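# Pull out nearest yellow rod, quarter-turn it, release

## Task

Take the yellow rod that sits closest to right_arm, draw it outward until it stops, rotate it by 90 degrees so that the little figures on it end up horizontal, and finish with the robot no longer in contact with that rod.

## Robot and tools

Robot: two six-joint arms with parallel two-finger grippers. left_arm sits on the +y side, right_arm on the -y side; these names do not match image sides. Calibrated base places in the scene frame: left_arm (-0.028, +0.289, +0.027) m, quat_wxyz (+1.000, 0, 0, -0.012); right_arm (-0.040, -0.349, +0.007) m, quat_wxyz (+1.000, 0, 0, +0.016). Both bases have +z straight up.

Frames: the scene frame has its origin at table-top height halfway between the nominal bases, +x pointing out over the table, +z up. Each arm reports its hand pose (end_effector_position in metres, end_effector_quat_wxyz) in its own base frame. Reported hand positions may be off by a few centimetres, more when reaching far. The gripper's fingers point along its +z axis and close along its y axis; end_effector_position is the point between the pads, roughly 1 cm short of the fingertips.

Row layout, used by every moving tool: one flat list of 14 numbers covering both arms, even if only one moves. The first 7 are left_arm, the next 7 right_arm. Inside each arm the order is: wrist pitch (joint4), shoulder (joint2), wrist yaw (joint5), wrist roll (joint6), elbow (joint3), waist (joint1), then gripper opening. All values lie in [-1, 1].

Joint numbers are scaled offsets, not poses. They are added to the arm's Joint targets as they stood when the action (or move) began, not to the previous row. 1.0 equals 1.202 rad for the waist, 1.258 for the shoulder, 1.3 for the elbow, 2.073 for wrist pitch and 2.022 for wrist yaw and wrist roll. Since each new action counts from the then-current targets, repeating the same offset keeps moving the joint further. Sending 0 for every joint of an arm re-commands its present Joint targets. Stated joint ranges (rad): waist -2.618 to 3.054, shoulder 0.000 to 3.142, elbow 0.000 to 3.142, wrist pitch -1.571 to 1.571, wrist yaw -1.571 to 1.571, wrist roll -2.094 to 2.094. Real ends may differ by up to 0.059 rad. An action that would carry a joint more than 0.059 rad beyond a range end is rejected for both arms; if the first action of a call fails that check, or any action is malformed, the whole call is rejected. Joints asked past their true end stop there, and the result may print "joint sent to its limit".

The opening number is absolute: +1 fully open, -1 closed. Between the extremes, the fingers go to where grip_measured would read that value. Closing well below the first-touch reading makes the gripper squeeze at its force limit (about 50 to 64 N per pad). To keep a gripper unchanged, send its current command again; 0 is itself a command (half open). To release, command clearly above grip_measured.

Tools:
execute_actions(actions, cameras): actions is a list of actions; each action is up to 15 rows, one row per 1/30 s control step, and a short action repeats its last row to fill 15 steps (0.5 s). An empty list just returns state and images.
move(target, speed, blend, opening_speed, blocking, cameras): target is one row or a list of up to 15 rows; every row counts from the same starting Joint targets. All joints travel together, so the hand follows a curve, and nothing avoids obstacles or the other arm. speed is rad/s for the joint with the longest way, 0.01 to 2, default 0.5 (one value or one per target). blend (rad) rounds corners between listed targets; 0 stops at each. opening_speed (0.2 or more, per second on the -1..+1 scale) ramps the finger command. Finger values of the first row are sent at the start; those of later rows are sent only after all arms halt at that row. Paths last at least 0.5 s; beyond 10 s they stop short. blocking=false returns early while the move continues. The result adds a move: line: done, off_target (at rest but a joint more than 0.035 rad away), moving, held or fault, plus limits=held and the farthest-off joint per arm. done does not mean no contact.
wait(seconds 0 to 10, cameras): lets time run with the last commands held; a running move carries on.
stop(cameras): brakes a running move; faster moves need more room.
zoom_image(camera, region): camera is cam_left_wrist or cam_right_wrist; region [x0, y0, x1, y1] in pixels, at most 504 by 504, from the latest image.
read_manual(section): licence texts only.
finished_scene(scene): ends the current scene, given its number; cannot be undone.

Results: Joint positions and Joint velocities per arm follow the joint order above (rad, rad/s), then the pad gap (m; 0.094 fully open). "within noise" means an arm is still. Joint targets are the base for the next offsets. Tool commands shows current gripper commands; grip_measured shows finger opening on the command scale (up to about 1.6 mm wide when empty). Joint torques follow the position order; entries 2, 5 and 6 wrap at ±28 N m. Action calls also list joint positions at some steps. "joint command not followed" means the clearance check altered targets. Per step a joint's target can lead its measured angle by at most 0.202 (waist), 0.258 (shoulder), 0.3 (elbow), 0.573 (wrist pitch), 0.522 (wrist yaw, roll) rad, and targets that would put the hand over 200 mm from where it is are scaled back; big moves take several actions.

Cameras: cam_left_wrist and cam_right_wrist, fisheye, 672x504, mounted on each hand.

Cautions: avoid dropping things, letting go of moving parts, fast impacts, hard presses and any contact between the two arms. Contact force grows with speed and with how far the target lies beyond the contact, so approach slowly with nearby targets. A blocked arm keeps pushing; to end it, command its targets back past its Joint positions. Holding loads, stretched poses or pushing at unreachable poses heat motors: a MOTOR HOT line warns at 75 °C, an OVER-TEMPERATURE FAULT at 90 °C folds and disables that arm, and at 100 °C it goes limp.

Each tool is called after "Call:" as a command line: name --argument value for each argument, lists and objects as JSON in quotes; but a table of rows of numbers goes row by row, as --pt "numbers of a row", without its own name.

## Session

Call:
execute_actions --actions '[]'

Scene clock: 0.00 s.
left_arm: end_effector_position=(+0.4007, +0.0076, +0.1253) grip_measured=+1.000 end_effector_quat_wxyz=(+0.625, -0.028, +0.778, +0.057) | right_arm: end_effector_position=(+0.3999, -0.0295, +0.1148) grip_measured=+1.000 end_effector_quat_wxyz=(+0.608, +0.063, +0.791, -0.024)
Joint names: [wrist pitch, shoulder, wrist yaw, wrist roll, elbow, waist]
Joint positions: left_arm=[0.966 1.539 -0.191 0.014 0.356 -0.068 0.094] | right_arm=[0.914 1.54 0.071 0.059 0.363 -0.045 0.094]
Joint velocities: within noise
Joint torques (N m): no reading
Heat: left arm: 47 °C; right arm: 43 °C.
Joint targets: left_arm=[0.960 1.536 -0.192 0.015 0.359 -0.068] | right_arm=[0.904 1.538 0.071 0.060 0.365 -0.045]
Tool commands: left_gripper/opening=+1.0 right_gripper/opening=+1.0

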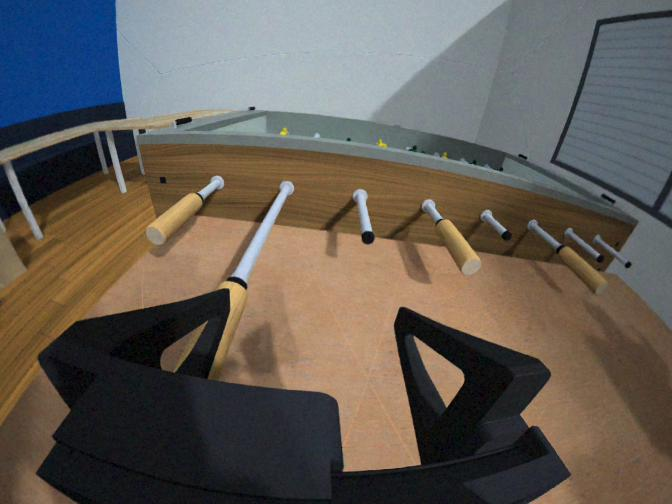

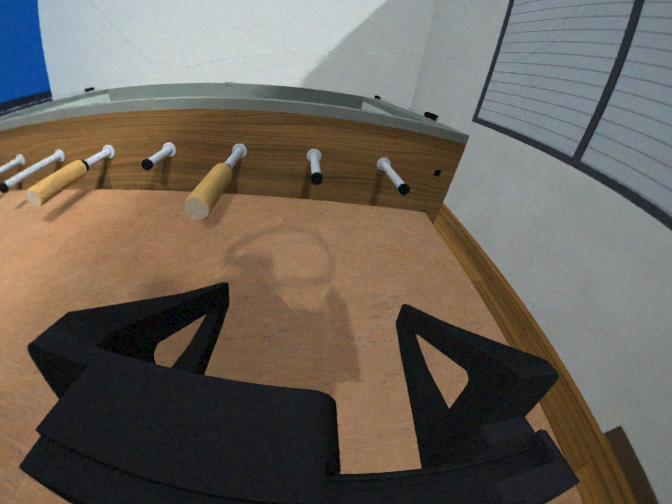

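Call:
zoom_image --camera "cam_left_wrist" --region '[130, 90, 633, 300]'

Call:
zoom_image --camera "cam_right_wrist" --region '[0, 70, 500, 280]'

Scaled by 1.002 from the camera's 672x504 image, which has a finer 960x720 frame.

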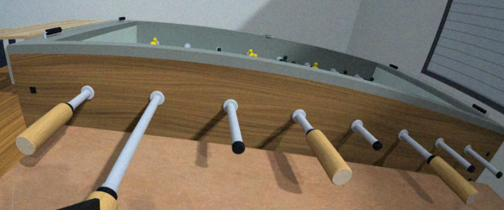

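Scaled by 1.008 from the camera's 672x504 image, which has a finer 960x720 frame.

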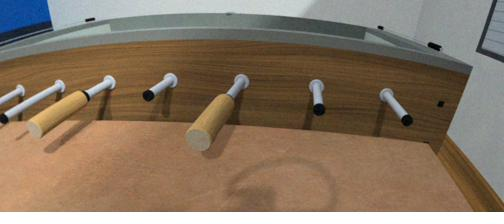

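Call:
move --target '[0,0,0,0,0,0,1,-0.224,0,0,0,0.488,0.204,1]' --speed 0.8

Call:
zoom_image --camera "cam_right_wrist" --region '[0, 0, 504, 300]'

Scene clock: 60.03 s.
left_arm: end_effector_position=(+0.4007, +0.0076, +0.1253) grip_measured=+1.000 end_effector_quat_wxyz=(+0.625, -0.028, +0.778, +0.057) | right_arm: end_effector_position=(+0.4911, +0.0864, +0.2798) grip_measured=+1.000 end_effector_quat_wxyz=(+0.669, -0.027, +0.740, +0.060)
Joint names: [wrist pitch, shoulder, wrist yaw, wrist roll, elbow, waist]
Joint positions: left_arm=[0.966 1.539 -0.191 0.014 0.356 -0.068 0.094] | right_arm=[0.46 1.54 0.071 0.059 0.983 0.198 0.094]
Joint velocities: within noise
Joint torques (N m): left_arm=[1.85 -6.35 -0.05 0.01 5.29 -0.02] | right_arm=[1.58 -6.39 0.04 0.01 8.64 0.29]
Heat: left arm: 46 °C; right arm: 43 °C.
Joint targets: left_arm=[0.960 1.536 -0.192 0.015 0.359 -0.068] | right_arm=[0.440 1.538 0.071 0.060 1.000 0.200]
move: done
camera_calibration:
cam_right_wrist: T_world_to_cam=[[0.0884612, -0.987496, 0.130486, -0.00388863], [-0.46915, -0.156865, -0.869075, 0.519776], [0.878677, 0.0156618, -0.477161, -0.181554], [0, 0, 0, 1]] pos_world=[0.403724, 0.0805382, 0.365601]

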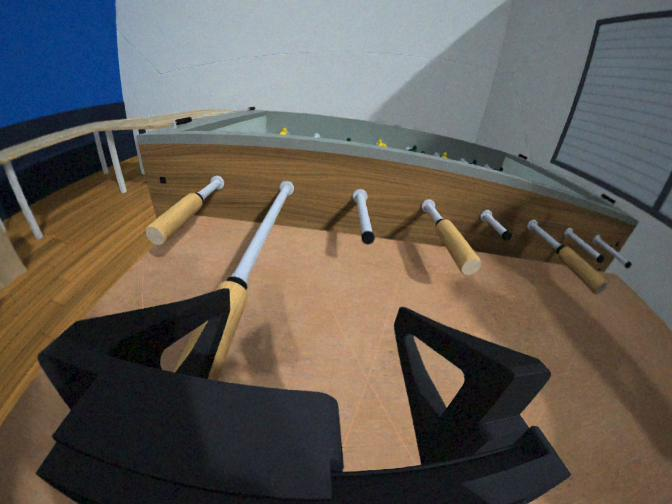

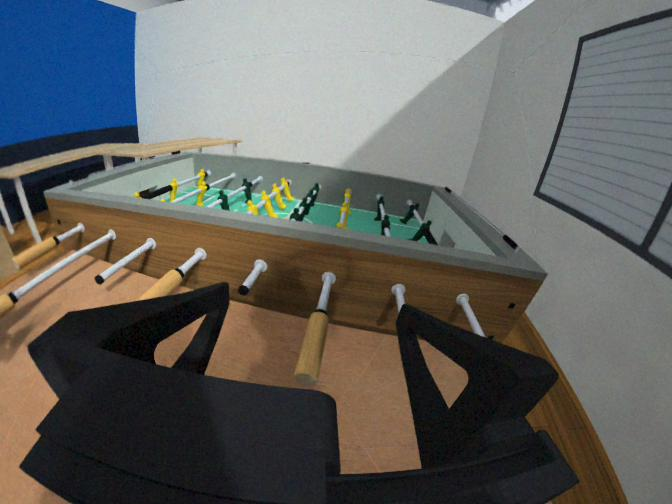

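Scaled by 1.000.

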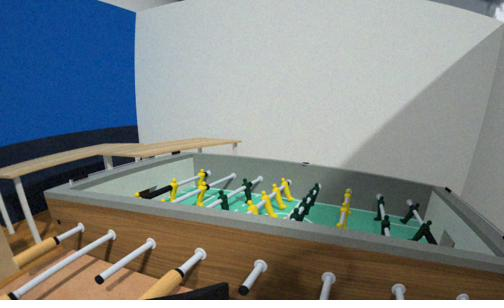

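Call:
zoom_image --camera "cam_right_wrist" --region '[280, 150, 460, 285]'

Scaled by 2.800 from the camera's 672x504 image, which has a finer 960x720 frame.

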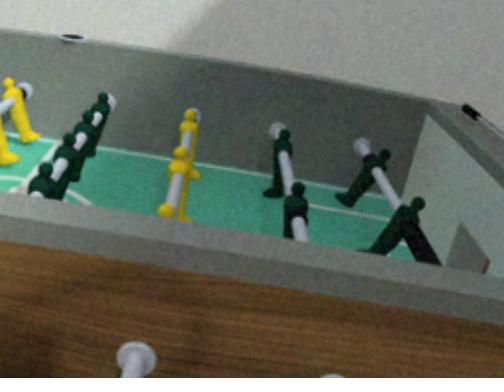

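Call:
move --target '[-0.463,0,0.095,0,0.724,-0.26,1,0.479,0.659,0.127,-0.03,-0.05,0.080,0.2]' --speed 0.8

Call:
zoom_image --camera "cam_left_wrist" --region '[250, 120, 480, 293]'

Scene clock: 196.47 s.
left_arm: end_effector_position=(+0.4705, -0.1840, +0.3173) grip_measured=+1.000 end_effector_quat_wxyz=(+0.607, +0.150, +0.773, -0.108) | right_arm: end_effector_position=(+0.5376, +0.1022, +0.0802) grip_measured=+0.202 end_effector_quat_wxyz=(+0.716, +0.016, +0.698, -0.006)
Joint names: [wrist pitch, shoulder, wrist yaw, wrist roll, elbow, waist]
Joint positions: left_arm=[0.019 1.539 -0.01 0.014 1.278 -0.379 0.094] | right_arm=[1.434 2.352 0.32 0.008 0.945 0.289 0.056]
Joint velocities: within noise
Joint torques (N m): left_arm=[1.74 -9.14 0.12 0.01 9.29 -0.25] | right_arm=[1.66 -8.53 0.09 -0.09 3.36 0.73]
Heat: left arm: 44 °C; right arm: 45 °C.
Joint targets: left_arm=[0.000 1.536 0.000 0.015 1.300 -0.381] | right_arm=[1.433 2.367 0.328 -0.001 0.935 0.296]
move: done
camera_calibration:
cam_left_wrist: T_world_to_cam=[[-0.385333, -0.908905, 0.159407, -0.0471512], [-0.586625, 0.107932, -0.802634, 0.58606], [0.712313, -0.402794, -0.574776, -0.105716], [0, 0, 0, 1]] pos_world=[0.400931, -0.148693, 0.417145]
cam_right_wrist: T_world_to_cam=[[-0.0840054, -0.983305, 0.161415, 0.123432], [-0.38012, -0.118116, -0.917364, 0.322662], [0.921114, -0.138421, -0.363852, -0.334028], [0, 0, 0, 1]] pos_world=[0.440698, 0.113246, 0.154538]

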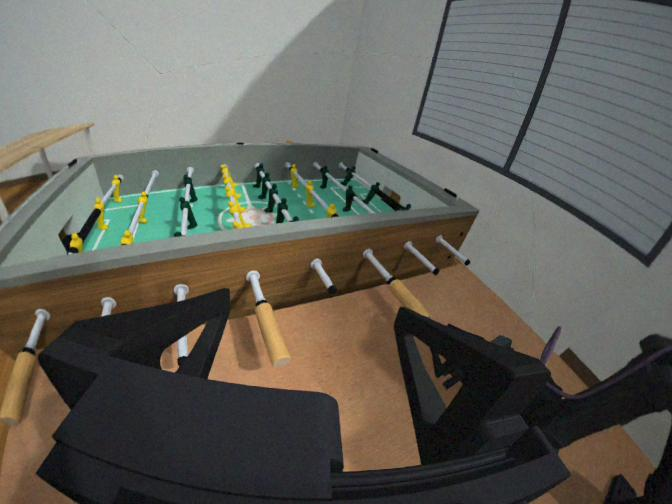

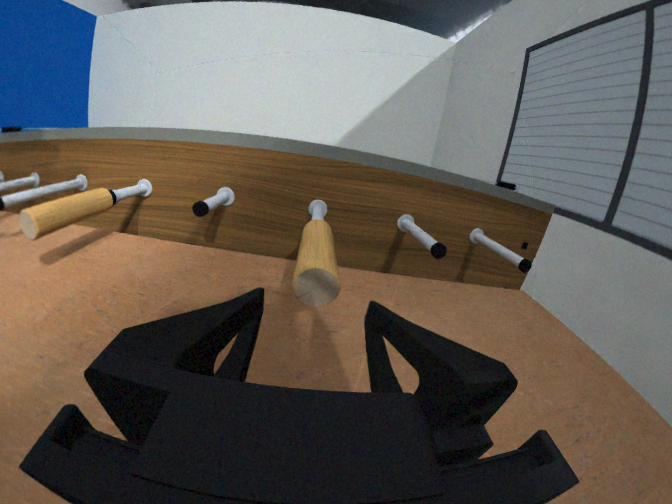

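Scaled by 2.191 from the camera's 672x504 image, which has a finer 960x720 frame.

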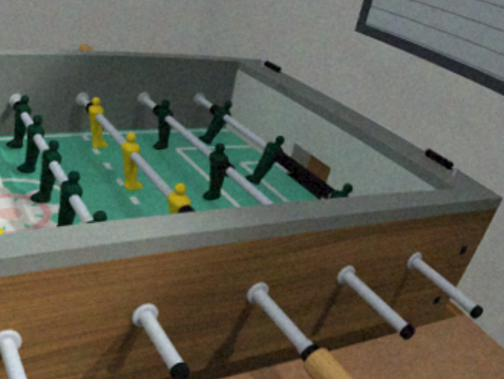

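Call:
move --target '[0,0,0,0,0,0,1,0.005,0.014,0,0.663,0,0,0.2]' --speed 1.0

Scene clock: 229.83 s.
left_arm: end_effector_position=(+0.4704, -0.1841, +0.3171) grip_measured=+1.000 end_effector_quat_wxyz=(+0.607, +0.151, +0.773, -0.108) | right_arm: end_effector_position=(+0.5372, +0.1020, +0.0795) grip_measured=+0.202 end_effector_quat_wxyz=(+0.568, +0.443, +0.537, +0.439)
Joint names: [wrist pitch, shoulder, wrist yaw, wrist roll, elbow, waist]
Joint positions: left_arm=[0.018 1.539 -0.01 0.014 1.278 -0.379 0.094] | right_arm=[1.447 2.36 0.32 1.338 0.945 0.289 0.056]
Joint velocities: within noise
Joint torques (N m): left_arm=[1.76 -9.2 0.08 0 9.26 -0.21] | right_arm=[1.67 -7.76 0.11 0.02 3.3 0.73]
Heat: left arm: 46 °C; right arm: 45 °C.
Joint targets: left_arm=[0.000 1.536 0.001 0.015 1.300 -0.381] | right_arm=[1.443 2.385 0.328 1.340 0.935 0.296]
move: done
camera_calibration:
cam_left_wrist: T_world_to_cam=[[-0.385551, -0.908793, 0.159515, -0.047101], [-0.587181, 0.108307, -0.802177, 0.586063], [0.711737, -0.402944, -0.575384, -0.105357], [0, 0, 0, 1]] pos_world=[0.400952, -0.148733, 0.417019]
cam_right_wrist: T_world_to_cam=[[-0.0338355, -0.390263, -0.920082, 0.121857], [-0.361114, 0.863188, -0.352851, 0.16664], [0.931908, 0.320316, -0.170136, -0.401988], [0, 0, 0, 1]] pos_world=[0.438915, 0.0324777, 0.102525]

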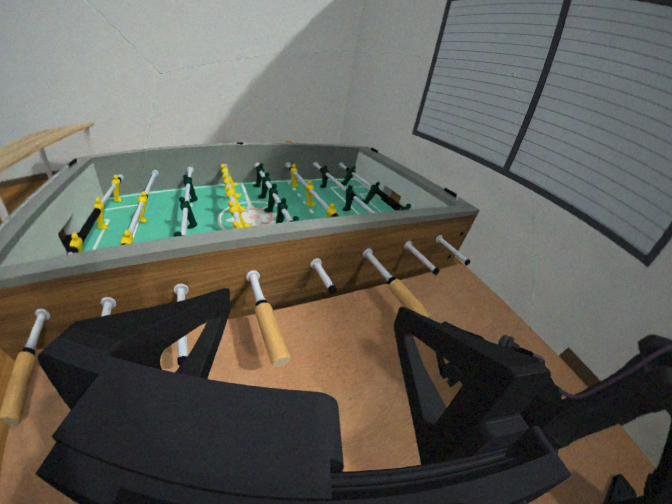

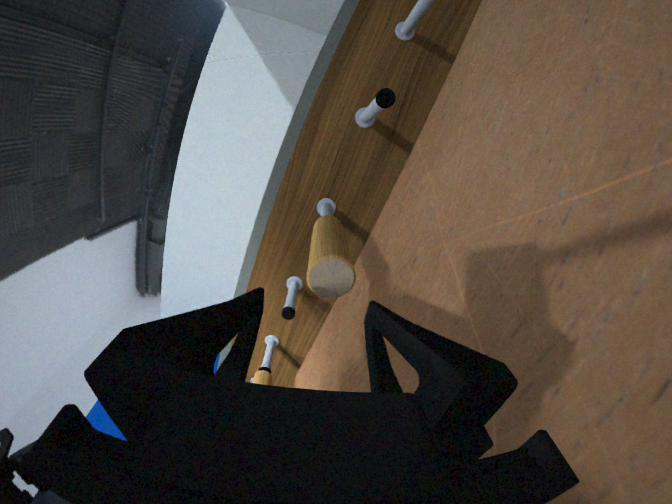

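Call:
move --target '[0,0,0,0,0,0,1,-0.117,0.0994,-0.0247,0,0.2885,-0.0441,0.2]' --speed 0.4

Scene clock: 249.23 s.
left_arm: end_effector_position=(+0.4704, -0.1841, +0.3170) grip_measured=+1.000 end_effector_quat_wxyz=(+0.606, +0.151, +0.773, -0.108) | right_arm: end_effector_position=(+0.6089, +0.1052, +0.0817) grip_measured=+0.202 end_effector_quat_wxyz=(+0.568, +0.444, +0.537, +0.437)
Joint names: [wrist pitch, shoulder, wrist yaw, wrist roll, elbow, waist]
Joint positions: left_arm=[0.018 1.539 -0.01 0.014 1.278 -0.379 0.094] | right_arm=[1.223 2.482 0.286 1.339 1.288 0.251 0.056]
Joint velocities: within noise
Joint torques (N m): left_arm=[1.75 -9.16 0.1 0.01 9.22 -0.27] | right_arm=[1.43 -9.28 -0.03 0.02 6.8 -0.64]
Heat: left arm: 46 °C; right arm: 45 °C.
Joint targets: left_arm=[0.000 1.536 0.000 0.015 1.300 -0.381] | right_arm=[1.201 2.510 0.278 1.340 1.310 0.243]
move: done
camera_calibration:
cam_left_wrist: T_world_to_cam=[[-0.385494, -0.908816, 0.159523, -0.0471202], [-0.587465, 0.10842, -0.801954, 0.58606], [0.711533, -0.402863, -0.575693, -0.105182], [0, 0, 0, 1]] pos_world=[0.400966, -0.148739, 0.416957]
cam_right_wrist: T_world_to_cam=[[-0.0372452, -0.390671, -0.919777, 0.129588], [-0.35896, 0.864215, -0.352535, 0.189111], [0.93261, 0.317033, -0.172423, -0.469282], [0, 0, 0, 1]] pos_world=[0.510367, 0.0359716, 0.104946]

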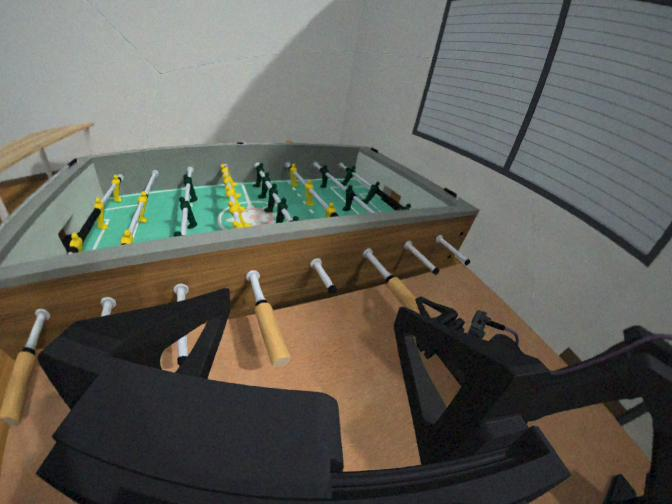

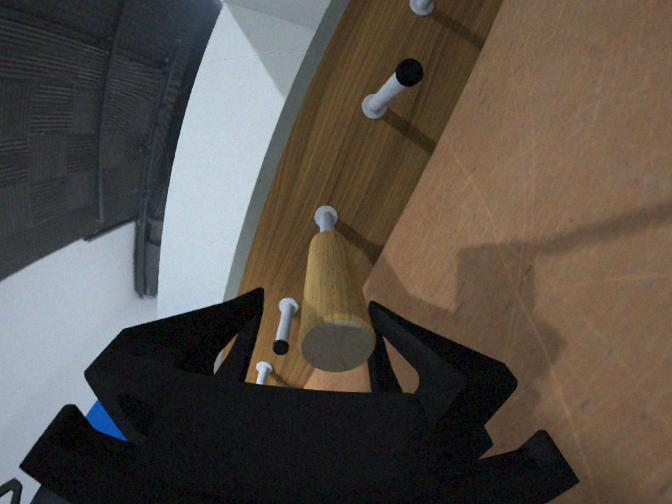

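Call:
move --target '[0,0,0,0,0,0,1,0,0.0145,0,0,0,0,0.2]' --speed 0.4 --cameras '["cam_right_wrist"]'

Scene clock: 260.57 s.
left_arm: end_effector_position=(+0.4704, -0.1841, +0.3170) grip_measured=+1.000 end_effector_quat_wxyz=(+0.606, +0.151, +0.773, -0.108) | right_arm: end_effector_position=(+0.6081, +0.1051, +0.0693) grip_measured=+0.202 end_effector_quat_wxyz=(+0.563, +0.447, +0.545, +0.431)
Joint names: [wrist pitch, shoulder, wrist yaw, wrist roll, elbow, waist]
Joint positions: left_arm=[0.018 1.539 -0.01 0.014 1.278 -0.379 0.094] | right_arm=[1.22 2.502 0.285 1.339 1.288 0.251 0.056]
Joint velocities: within noise
Joint torques (N m): left_arm=[1.74 -9.11 0.1 0.01 9.32 -0.24] | right_arm=[1.55 -9.39 -0.04 0.02 6.75 -0.64]
Heat: left arm: 46 °C; right arm: 45 °C.
Joint targets: left_arm=[0.000 1.536 0.000 0.015 1.300 -0.381] | right_arm=[1.201 2.528 0.278 1.340 1.310 0.243]
move: done
camera_calibration:
cam_right_wrist: T_world_to_cam=[[-0.056961, -0.39585, -0.916547, 0.130506], [-0.36727, 0.861971, -0.349454, 0.189616], [0.928369, 0.316715, -0.194482, -0.466497], [0, 0, 0, 1]] pos_world=[0.510156, 0.035964, 0.0951518]
Images, in order (width x height): cam_right_wrist 672x504.

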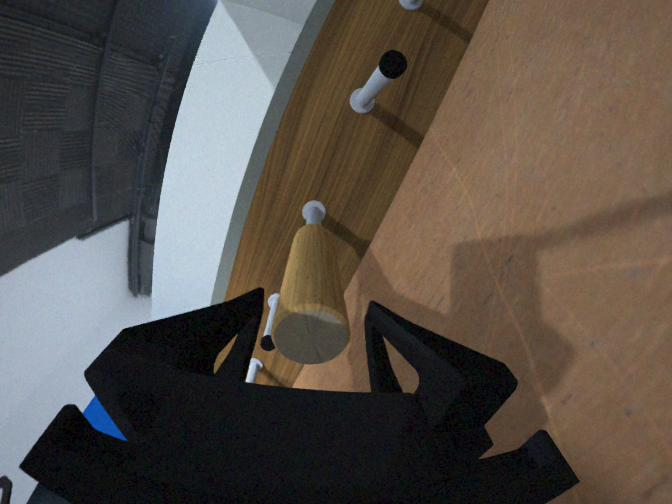

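Call:
move --pt "0 0 0 0 0 0 1 0 0 0 0 0 0 -0.6" --pt "0 0 0 0 0 0 1 0 0 0 -0.672 0 0 -0.6" --speed 0.7 --opening_speed 1

Call:
zoom_image --camera "cam_left_wrist" --region '[250, 120, 480, 293]'

Scene clock: 279.27 s.
left_arm: end_effector_position=(+0.4704, -0.1841, +0.3170) grip_measured=+1.000 end_effector_quat_wxyz=(+0.606, +0.151, +0.773, -0.108) | right_arm: end_effector_position=(+0.6088, +0.1041, +0.0698) grip_measured=-0.312 end_effector_quat_wxyz=(+0.710, +0.013, +0.704, -0.009)
Joint names: [wrist pitch, shoulder, wrist yaw, wrist roll, elbow, waist]
Joint positions: left_arm=[0.018 1.539 -0.01 0.014 1.278 -0.379 0.094] | right_arm=[1.223 2.504 0.277 0.003 1.29 0.247 0.032]
Joint velocities: within noise
Joint torques (N m): left_arm=[1.74 -9.2 0.08 0.01 9.25 -0.24] | right_arm=[1.52 -9.57 0.05 -0.22 6.56 -0.25]
Heat: left arm: 46 °C; right arm: 45 °C.
Joint targets: left_arm=[0.000 1.536 0.000 0.015 1.300 -0.381] | right_arm=[1.201 2.528 0.278 -0.019 1.310 0.243]
move: done
camera_calibration:
cam_left_wrist: T_world_to_cam=[[-0.385494, -0.908816, 0.159523, -0.0471202], [-0.587465, 0.10842, -0.801954, 0.58606], [0.711533, -0.402863, -0.575693, -0.105182], [0, 0, 0, 1]] pos_world=[0.400966, -0.148739, 0.416957]
cam_right_wrist: T_world_to_cam=[[-0.0803971, -0.981863, 0.171699, 0.12992], [-0.394036, -0.126919, -0.91029, 0.349302], [0.915572, -0.14084, -0.376686, -0.398668], [0, 0, 0, 1]] pos_world=[0.513092, 0.115748, 0.145486]

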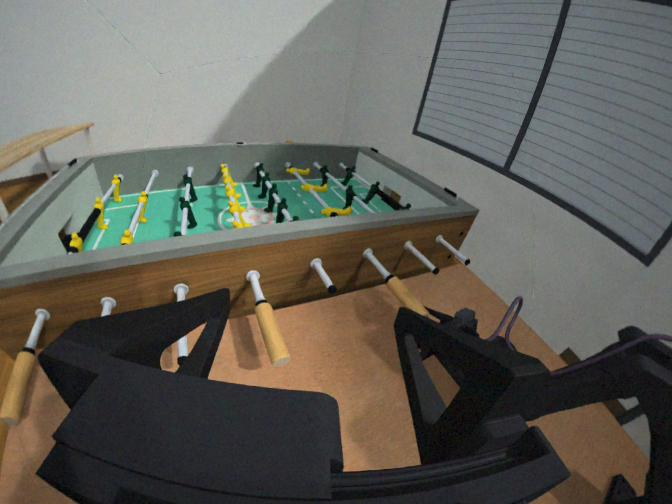

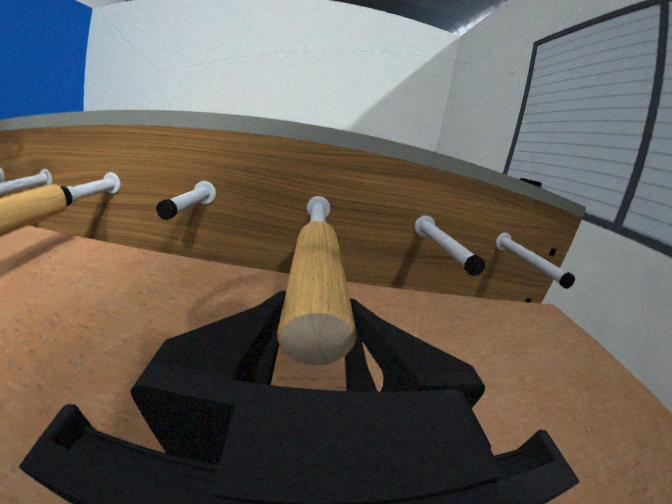

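Scaled by 2.191 from the camera's 672x504 image, which has a finer 960x720 frame.

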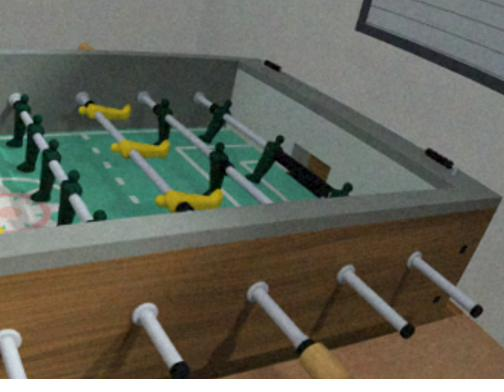

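Call:
move --pt "0 0 0 0 0 0 1 0.0453 -0.146 0.0188 0.019 -0.239 0.0358 -0.6" --pt "0 0 0 0 0 0 1 0.0652 -0.247 0.0406 0.032 -0.4066 0.0724 -0.6" --pt "0 0 0 0 0 0 1 0.0759 -0.347 0.0682 0.044 -0.5594 0.119 -0.6" --speed 0.35 --blend 0.05

Call:
zoom_image --camera "cam_left_wrist" --region '[250, 120, 480, 293]'

Scene clock: 326.77 s.
left_arm: end_effector_position=(+0.4704, -0.1841, +0.3170) grip_measured=+1.000 end_effector_quat_wxyz=(+0.606, +0.151, +0.773, -0.108) | right_arm: end_effector_position=(+0.4676, +0.1041, +0.0649) grip_measured=-0.312 end_effector_quat_wxyz=(+0.652, +0.011, +0.758, -0.009)
Joint names: [wrist pitch, shoulder, wrist yaw, wrist roll, elbow, waist]
Joint positions: left_arm=[0.018 1.539 -0.01 0.014 1.278 -0.379 0.094] | right_arm=[1.325 2.135 0.379 0.061 0.649 0.355 0.032]
Joint velocities: within noise
Joint torques (N m): left_arm=[1.73 -9.17 0.1 0 9.22 -0.27] | right_arm=[2 -11.47 0.48 0.11 -1.14 2.88]
Heat: left arm: 46 °C; right arm: 44 °C.
Joint targets: left_arm=[0.000 1.536 0.000 0.015 1.300 -0.381] | right_arm=[1.358 2.091 0.416 0.070 0.583 0.387]
move: off_target (right_arm); right_arm: the elbow is farthest, 0.066 rad from its target
camera_calibration:
cam_left_wrist: T_world_to_cam=[[-0.385494, -0.908816, 0.159523, -0.0471202], [-0.587465, 0.10842, -0.801954, 0.58606], [0.711533, -0.402863, -0.575693, -0.105182], [0, 0, 0, 1]] pos_world=[0.400966, -0.148739, 0.416957]
cam_right_wrist: T_world_to_cam=[[-0.0502081, -0.981914, 0.18255, 0.104535], [-0.533014, -0.12823, -0.836333, 0.349552], [0.844615, -0.139293, -0.516936, -0.229044], [0, 0, 0, 1]] pos_world=[0.385019, 0.115563, 0.154857]

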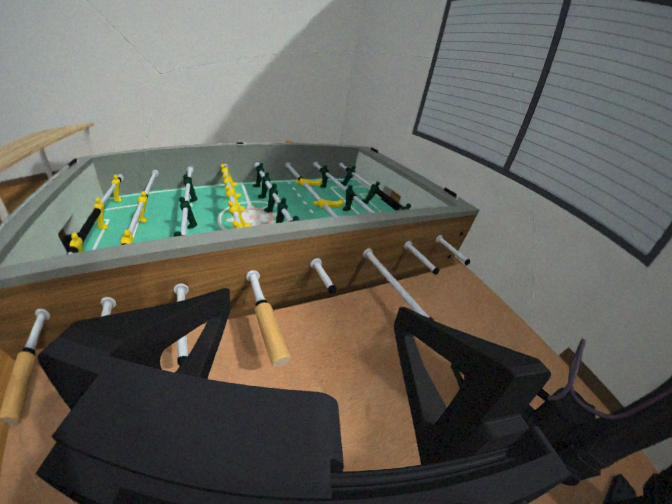

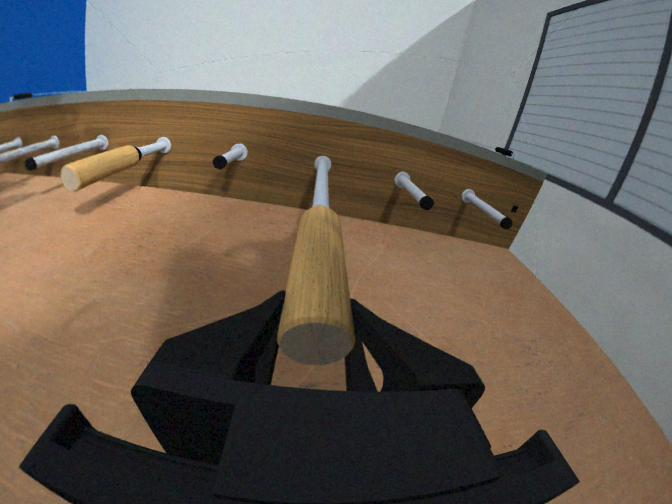

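Scaled by 2.191 from the camera's 672x504 image, which has a finer 960x720 frame.

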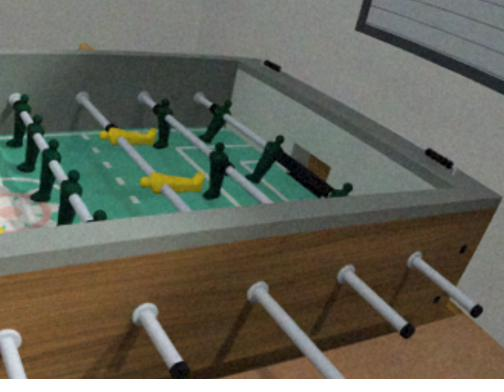

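Call:
move --target '[0,0,0,0,0,0,1,-0.006,-0.048,0.016,0.007,-0.055,0.025,-0.6]' --speed 0.2

Call:
zoom_image --camera "cam_left_wrist" --region '[250, 120, 480, 293]'

Scene clock: 337.40 s.
left_arm: end_effector_position=(+0.4704, -0.1841, +0.3170) grip_measured=+1.000 end_effector_quat_wxyz=(+0.606, +0.151, +0.773, -0.108) | right_arm: end_effector_position=(+0.4665, +0.1039, +0.0676) grip_measured=-0.312 end_effector_quat_wxyz=(+0.645, +0.011, +0.764, -0.009)
Joint names: [wrist pitch, shoulder, wrist yaw, wrist roll, elbow, waist]
Joint positions: left_arm=[0.018 1.539 -0.01 0.014 1.278 -0.379 0.094] | right_arm=[1.27 2.098 0.378 0.069 0.646 0.355 0.032]
Joint velocities: within noise
Joint torques (N m): left_arm=[1.75 -9.16 0.09 0.02 9.32 -0.25] | right_arm=[2.41 -13.35 0.85 0.18 -6.32 5.56]
Heat: left arm: 46 °C; right arm: 46 °C.
Joint targets: left_arm=[0.000 1.536 0.000 0.015 1.300 -0.381] | right_arm=[1.346 2.031 0.448 0.084 0.511 0.417]
move: off_target (right_arm); right_arm: the elbow is farthest, 0.134 rad from its target
camera_calibration:
cam_left_wrist: T_world_to_cam=[[-0.385494, -0.908816, 0.159523, -0.0471202], [-0.587465, 0.10842, -0.801954, 0.58606], [0.711533, -0.402863, -0.575693, -0.105182], [0, 0, 0, 1]] pos_world=[0.400966, -0.148739, 0.416957]
cam_right_wrist: T_world_to_cam=[[-0.0465872, -0.981938, 0.183378, 0.102043], [-0.549843, -0.128057, -0.825393, 0.358295], [0.833968, -0.139282, -0.533946, -0.220634], [0, 0, 0, 1]] pos_world=[0.385761, 0.115352, 0.159215]

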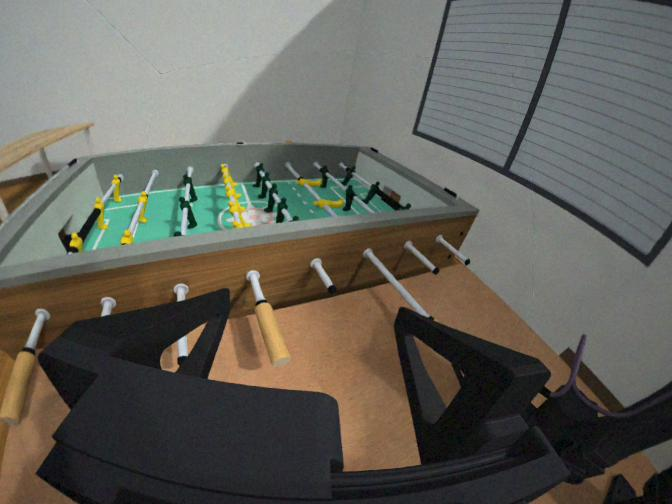

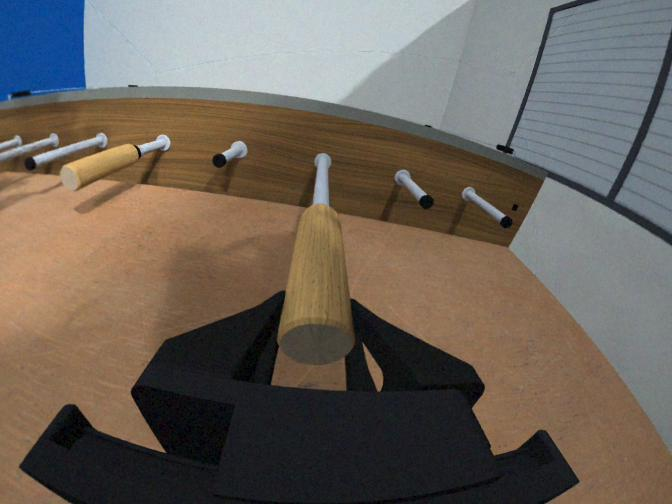

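Scaled by 2.191 from the camera's 672x504 image, which has a finer 960x720 frame.

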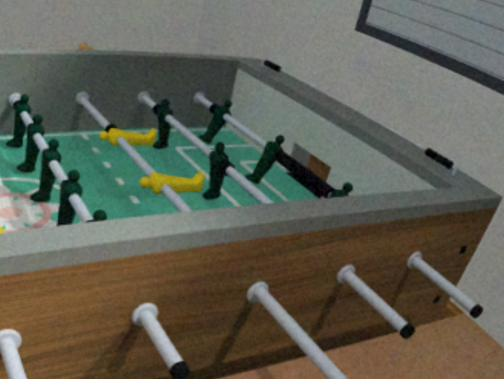

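Call:
move --pt "0 0 0 0 0 0 1 -0.0367 0.0533 -0.0346 -0.0074 0.104 -0.0516 -0.6" --pt "0 0 0 0 0 0 1 -0.0367 0.0533 -0.0346 -0.0074 0.104 -0.0516 0.3" --pt "0 0 0 0 0 0 1 -0.0065 -0.0472 0.0168 0.003 -0.0553 0.023 0.3" --speed 0.3 --opening_speed 1.5

Call:
zoom_image --camera "cam_left_wrist" --region '[250, 120, 480, 293]'

Scene clock: 353.63 s.
left_arm: end_effector_position=(+0.4704, -0.1841, +0.3170) grip_measured=+1.000 end_effector_quat_wxyz=(+0.606, +0.151, +0.773, -0.108) | right_arm: end_effector_position=(+0.4143, +0.1051, +0.0708) grip_measured=+0.298 end_effector_quat_wxyz=(+0.640, +0.012, +0.768, -0.018)
Joint names: [wrist pitch, shoulder, wrist yaw, wrist roll, elbow, waist]
Joint positions: left_arm=[0.018 1.539 -0.01 0.014 1.278 -0.379 0.094] | right_arm=[1.333 1.989 0.472 0.08 0.452 0.437 0.061]
Joint velocities: within noise
Joint torques (N m): left_arm=[1.76 -9.2 0.1 0.01 9.22 -0.24] | right_arm=[1.7 -7.82 0.21 0.13 2.4 0.69]
Heat: left arm: 46 °C; right arm: 47 °C.
Joint targets: left_arm=[0.000 1.536 0.000 0.015 1.300 -0.381] | right_arm=[1.332 1.971 0.482 0.090 0.439 0.444]
move: done
camera_calibration:
cam_left_wrist: T_world_to_cam=[[-0.385494, -0.908816, 0.159523, -0.0471202], [-0.587465, 0.10842, -0.801954, 0.58606], [0.711533, -0.402863, -0.575693, -0.105182], [0, 0, 0, 1]] pos_world=[0.400966, -0.148739, 0.416957]
cam_right_wrist: T_world_to_cam=[[-0.0568989, -0.978691, 0.197298, 0.103185], [-0.561306, -0.132069, -0.817003, 0.336922], [0.82565, -0.157231, -0.541831, -0.169337], [0, 0, 0, 1]] pos_world=[0.334801, 0.118858, 0.163156]

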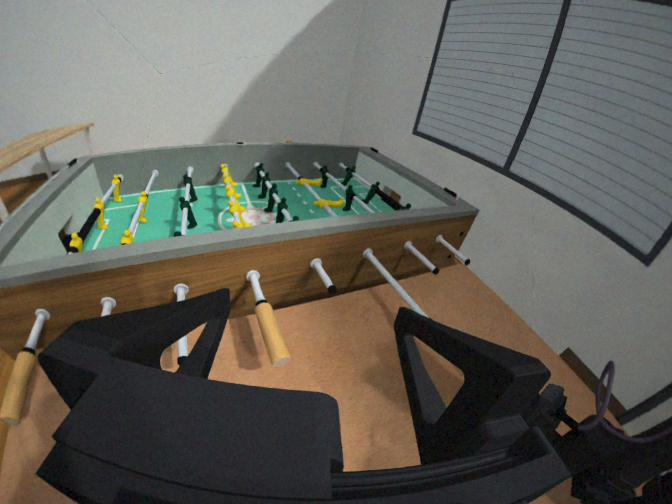

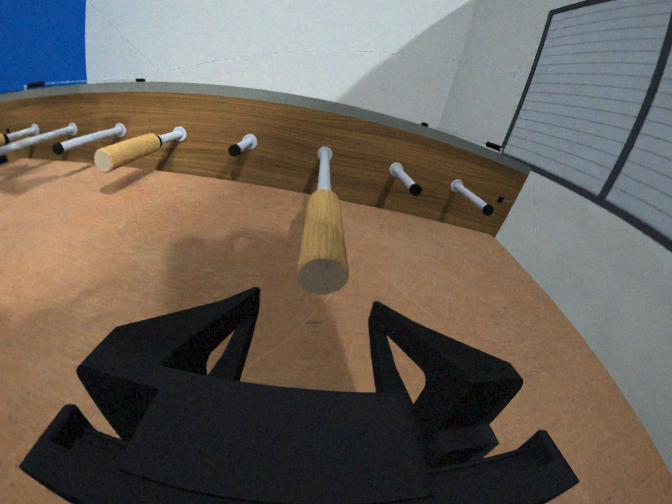

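Scaled by 2.191 from the camera's 672x504 image, which has a finer 960x720 frame.

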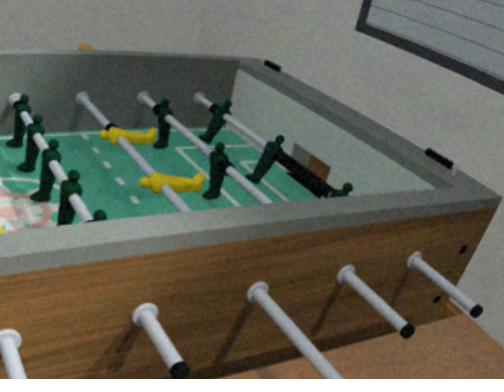

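Call:
finished_scene --scene 1

The scene is finished: the task was done.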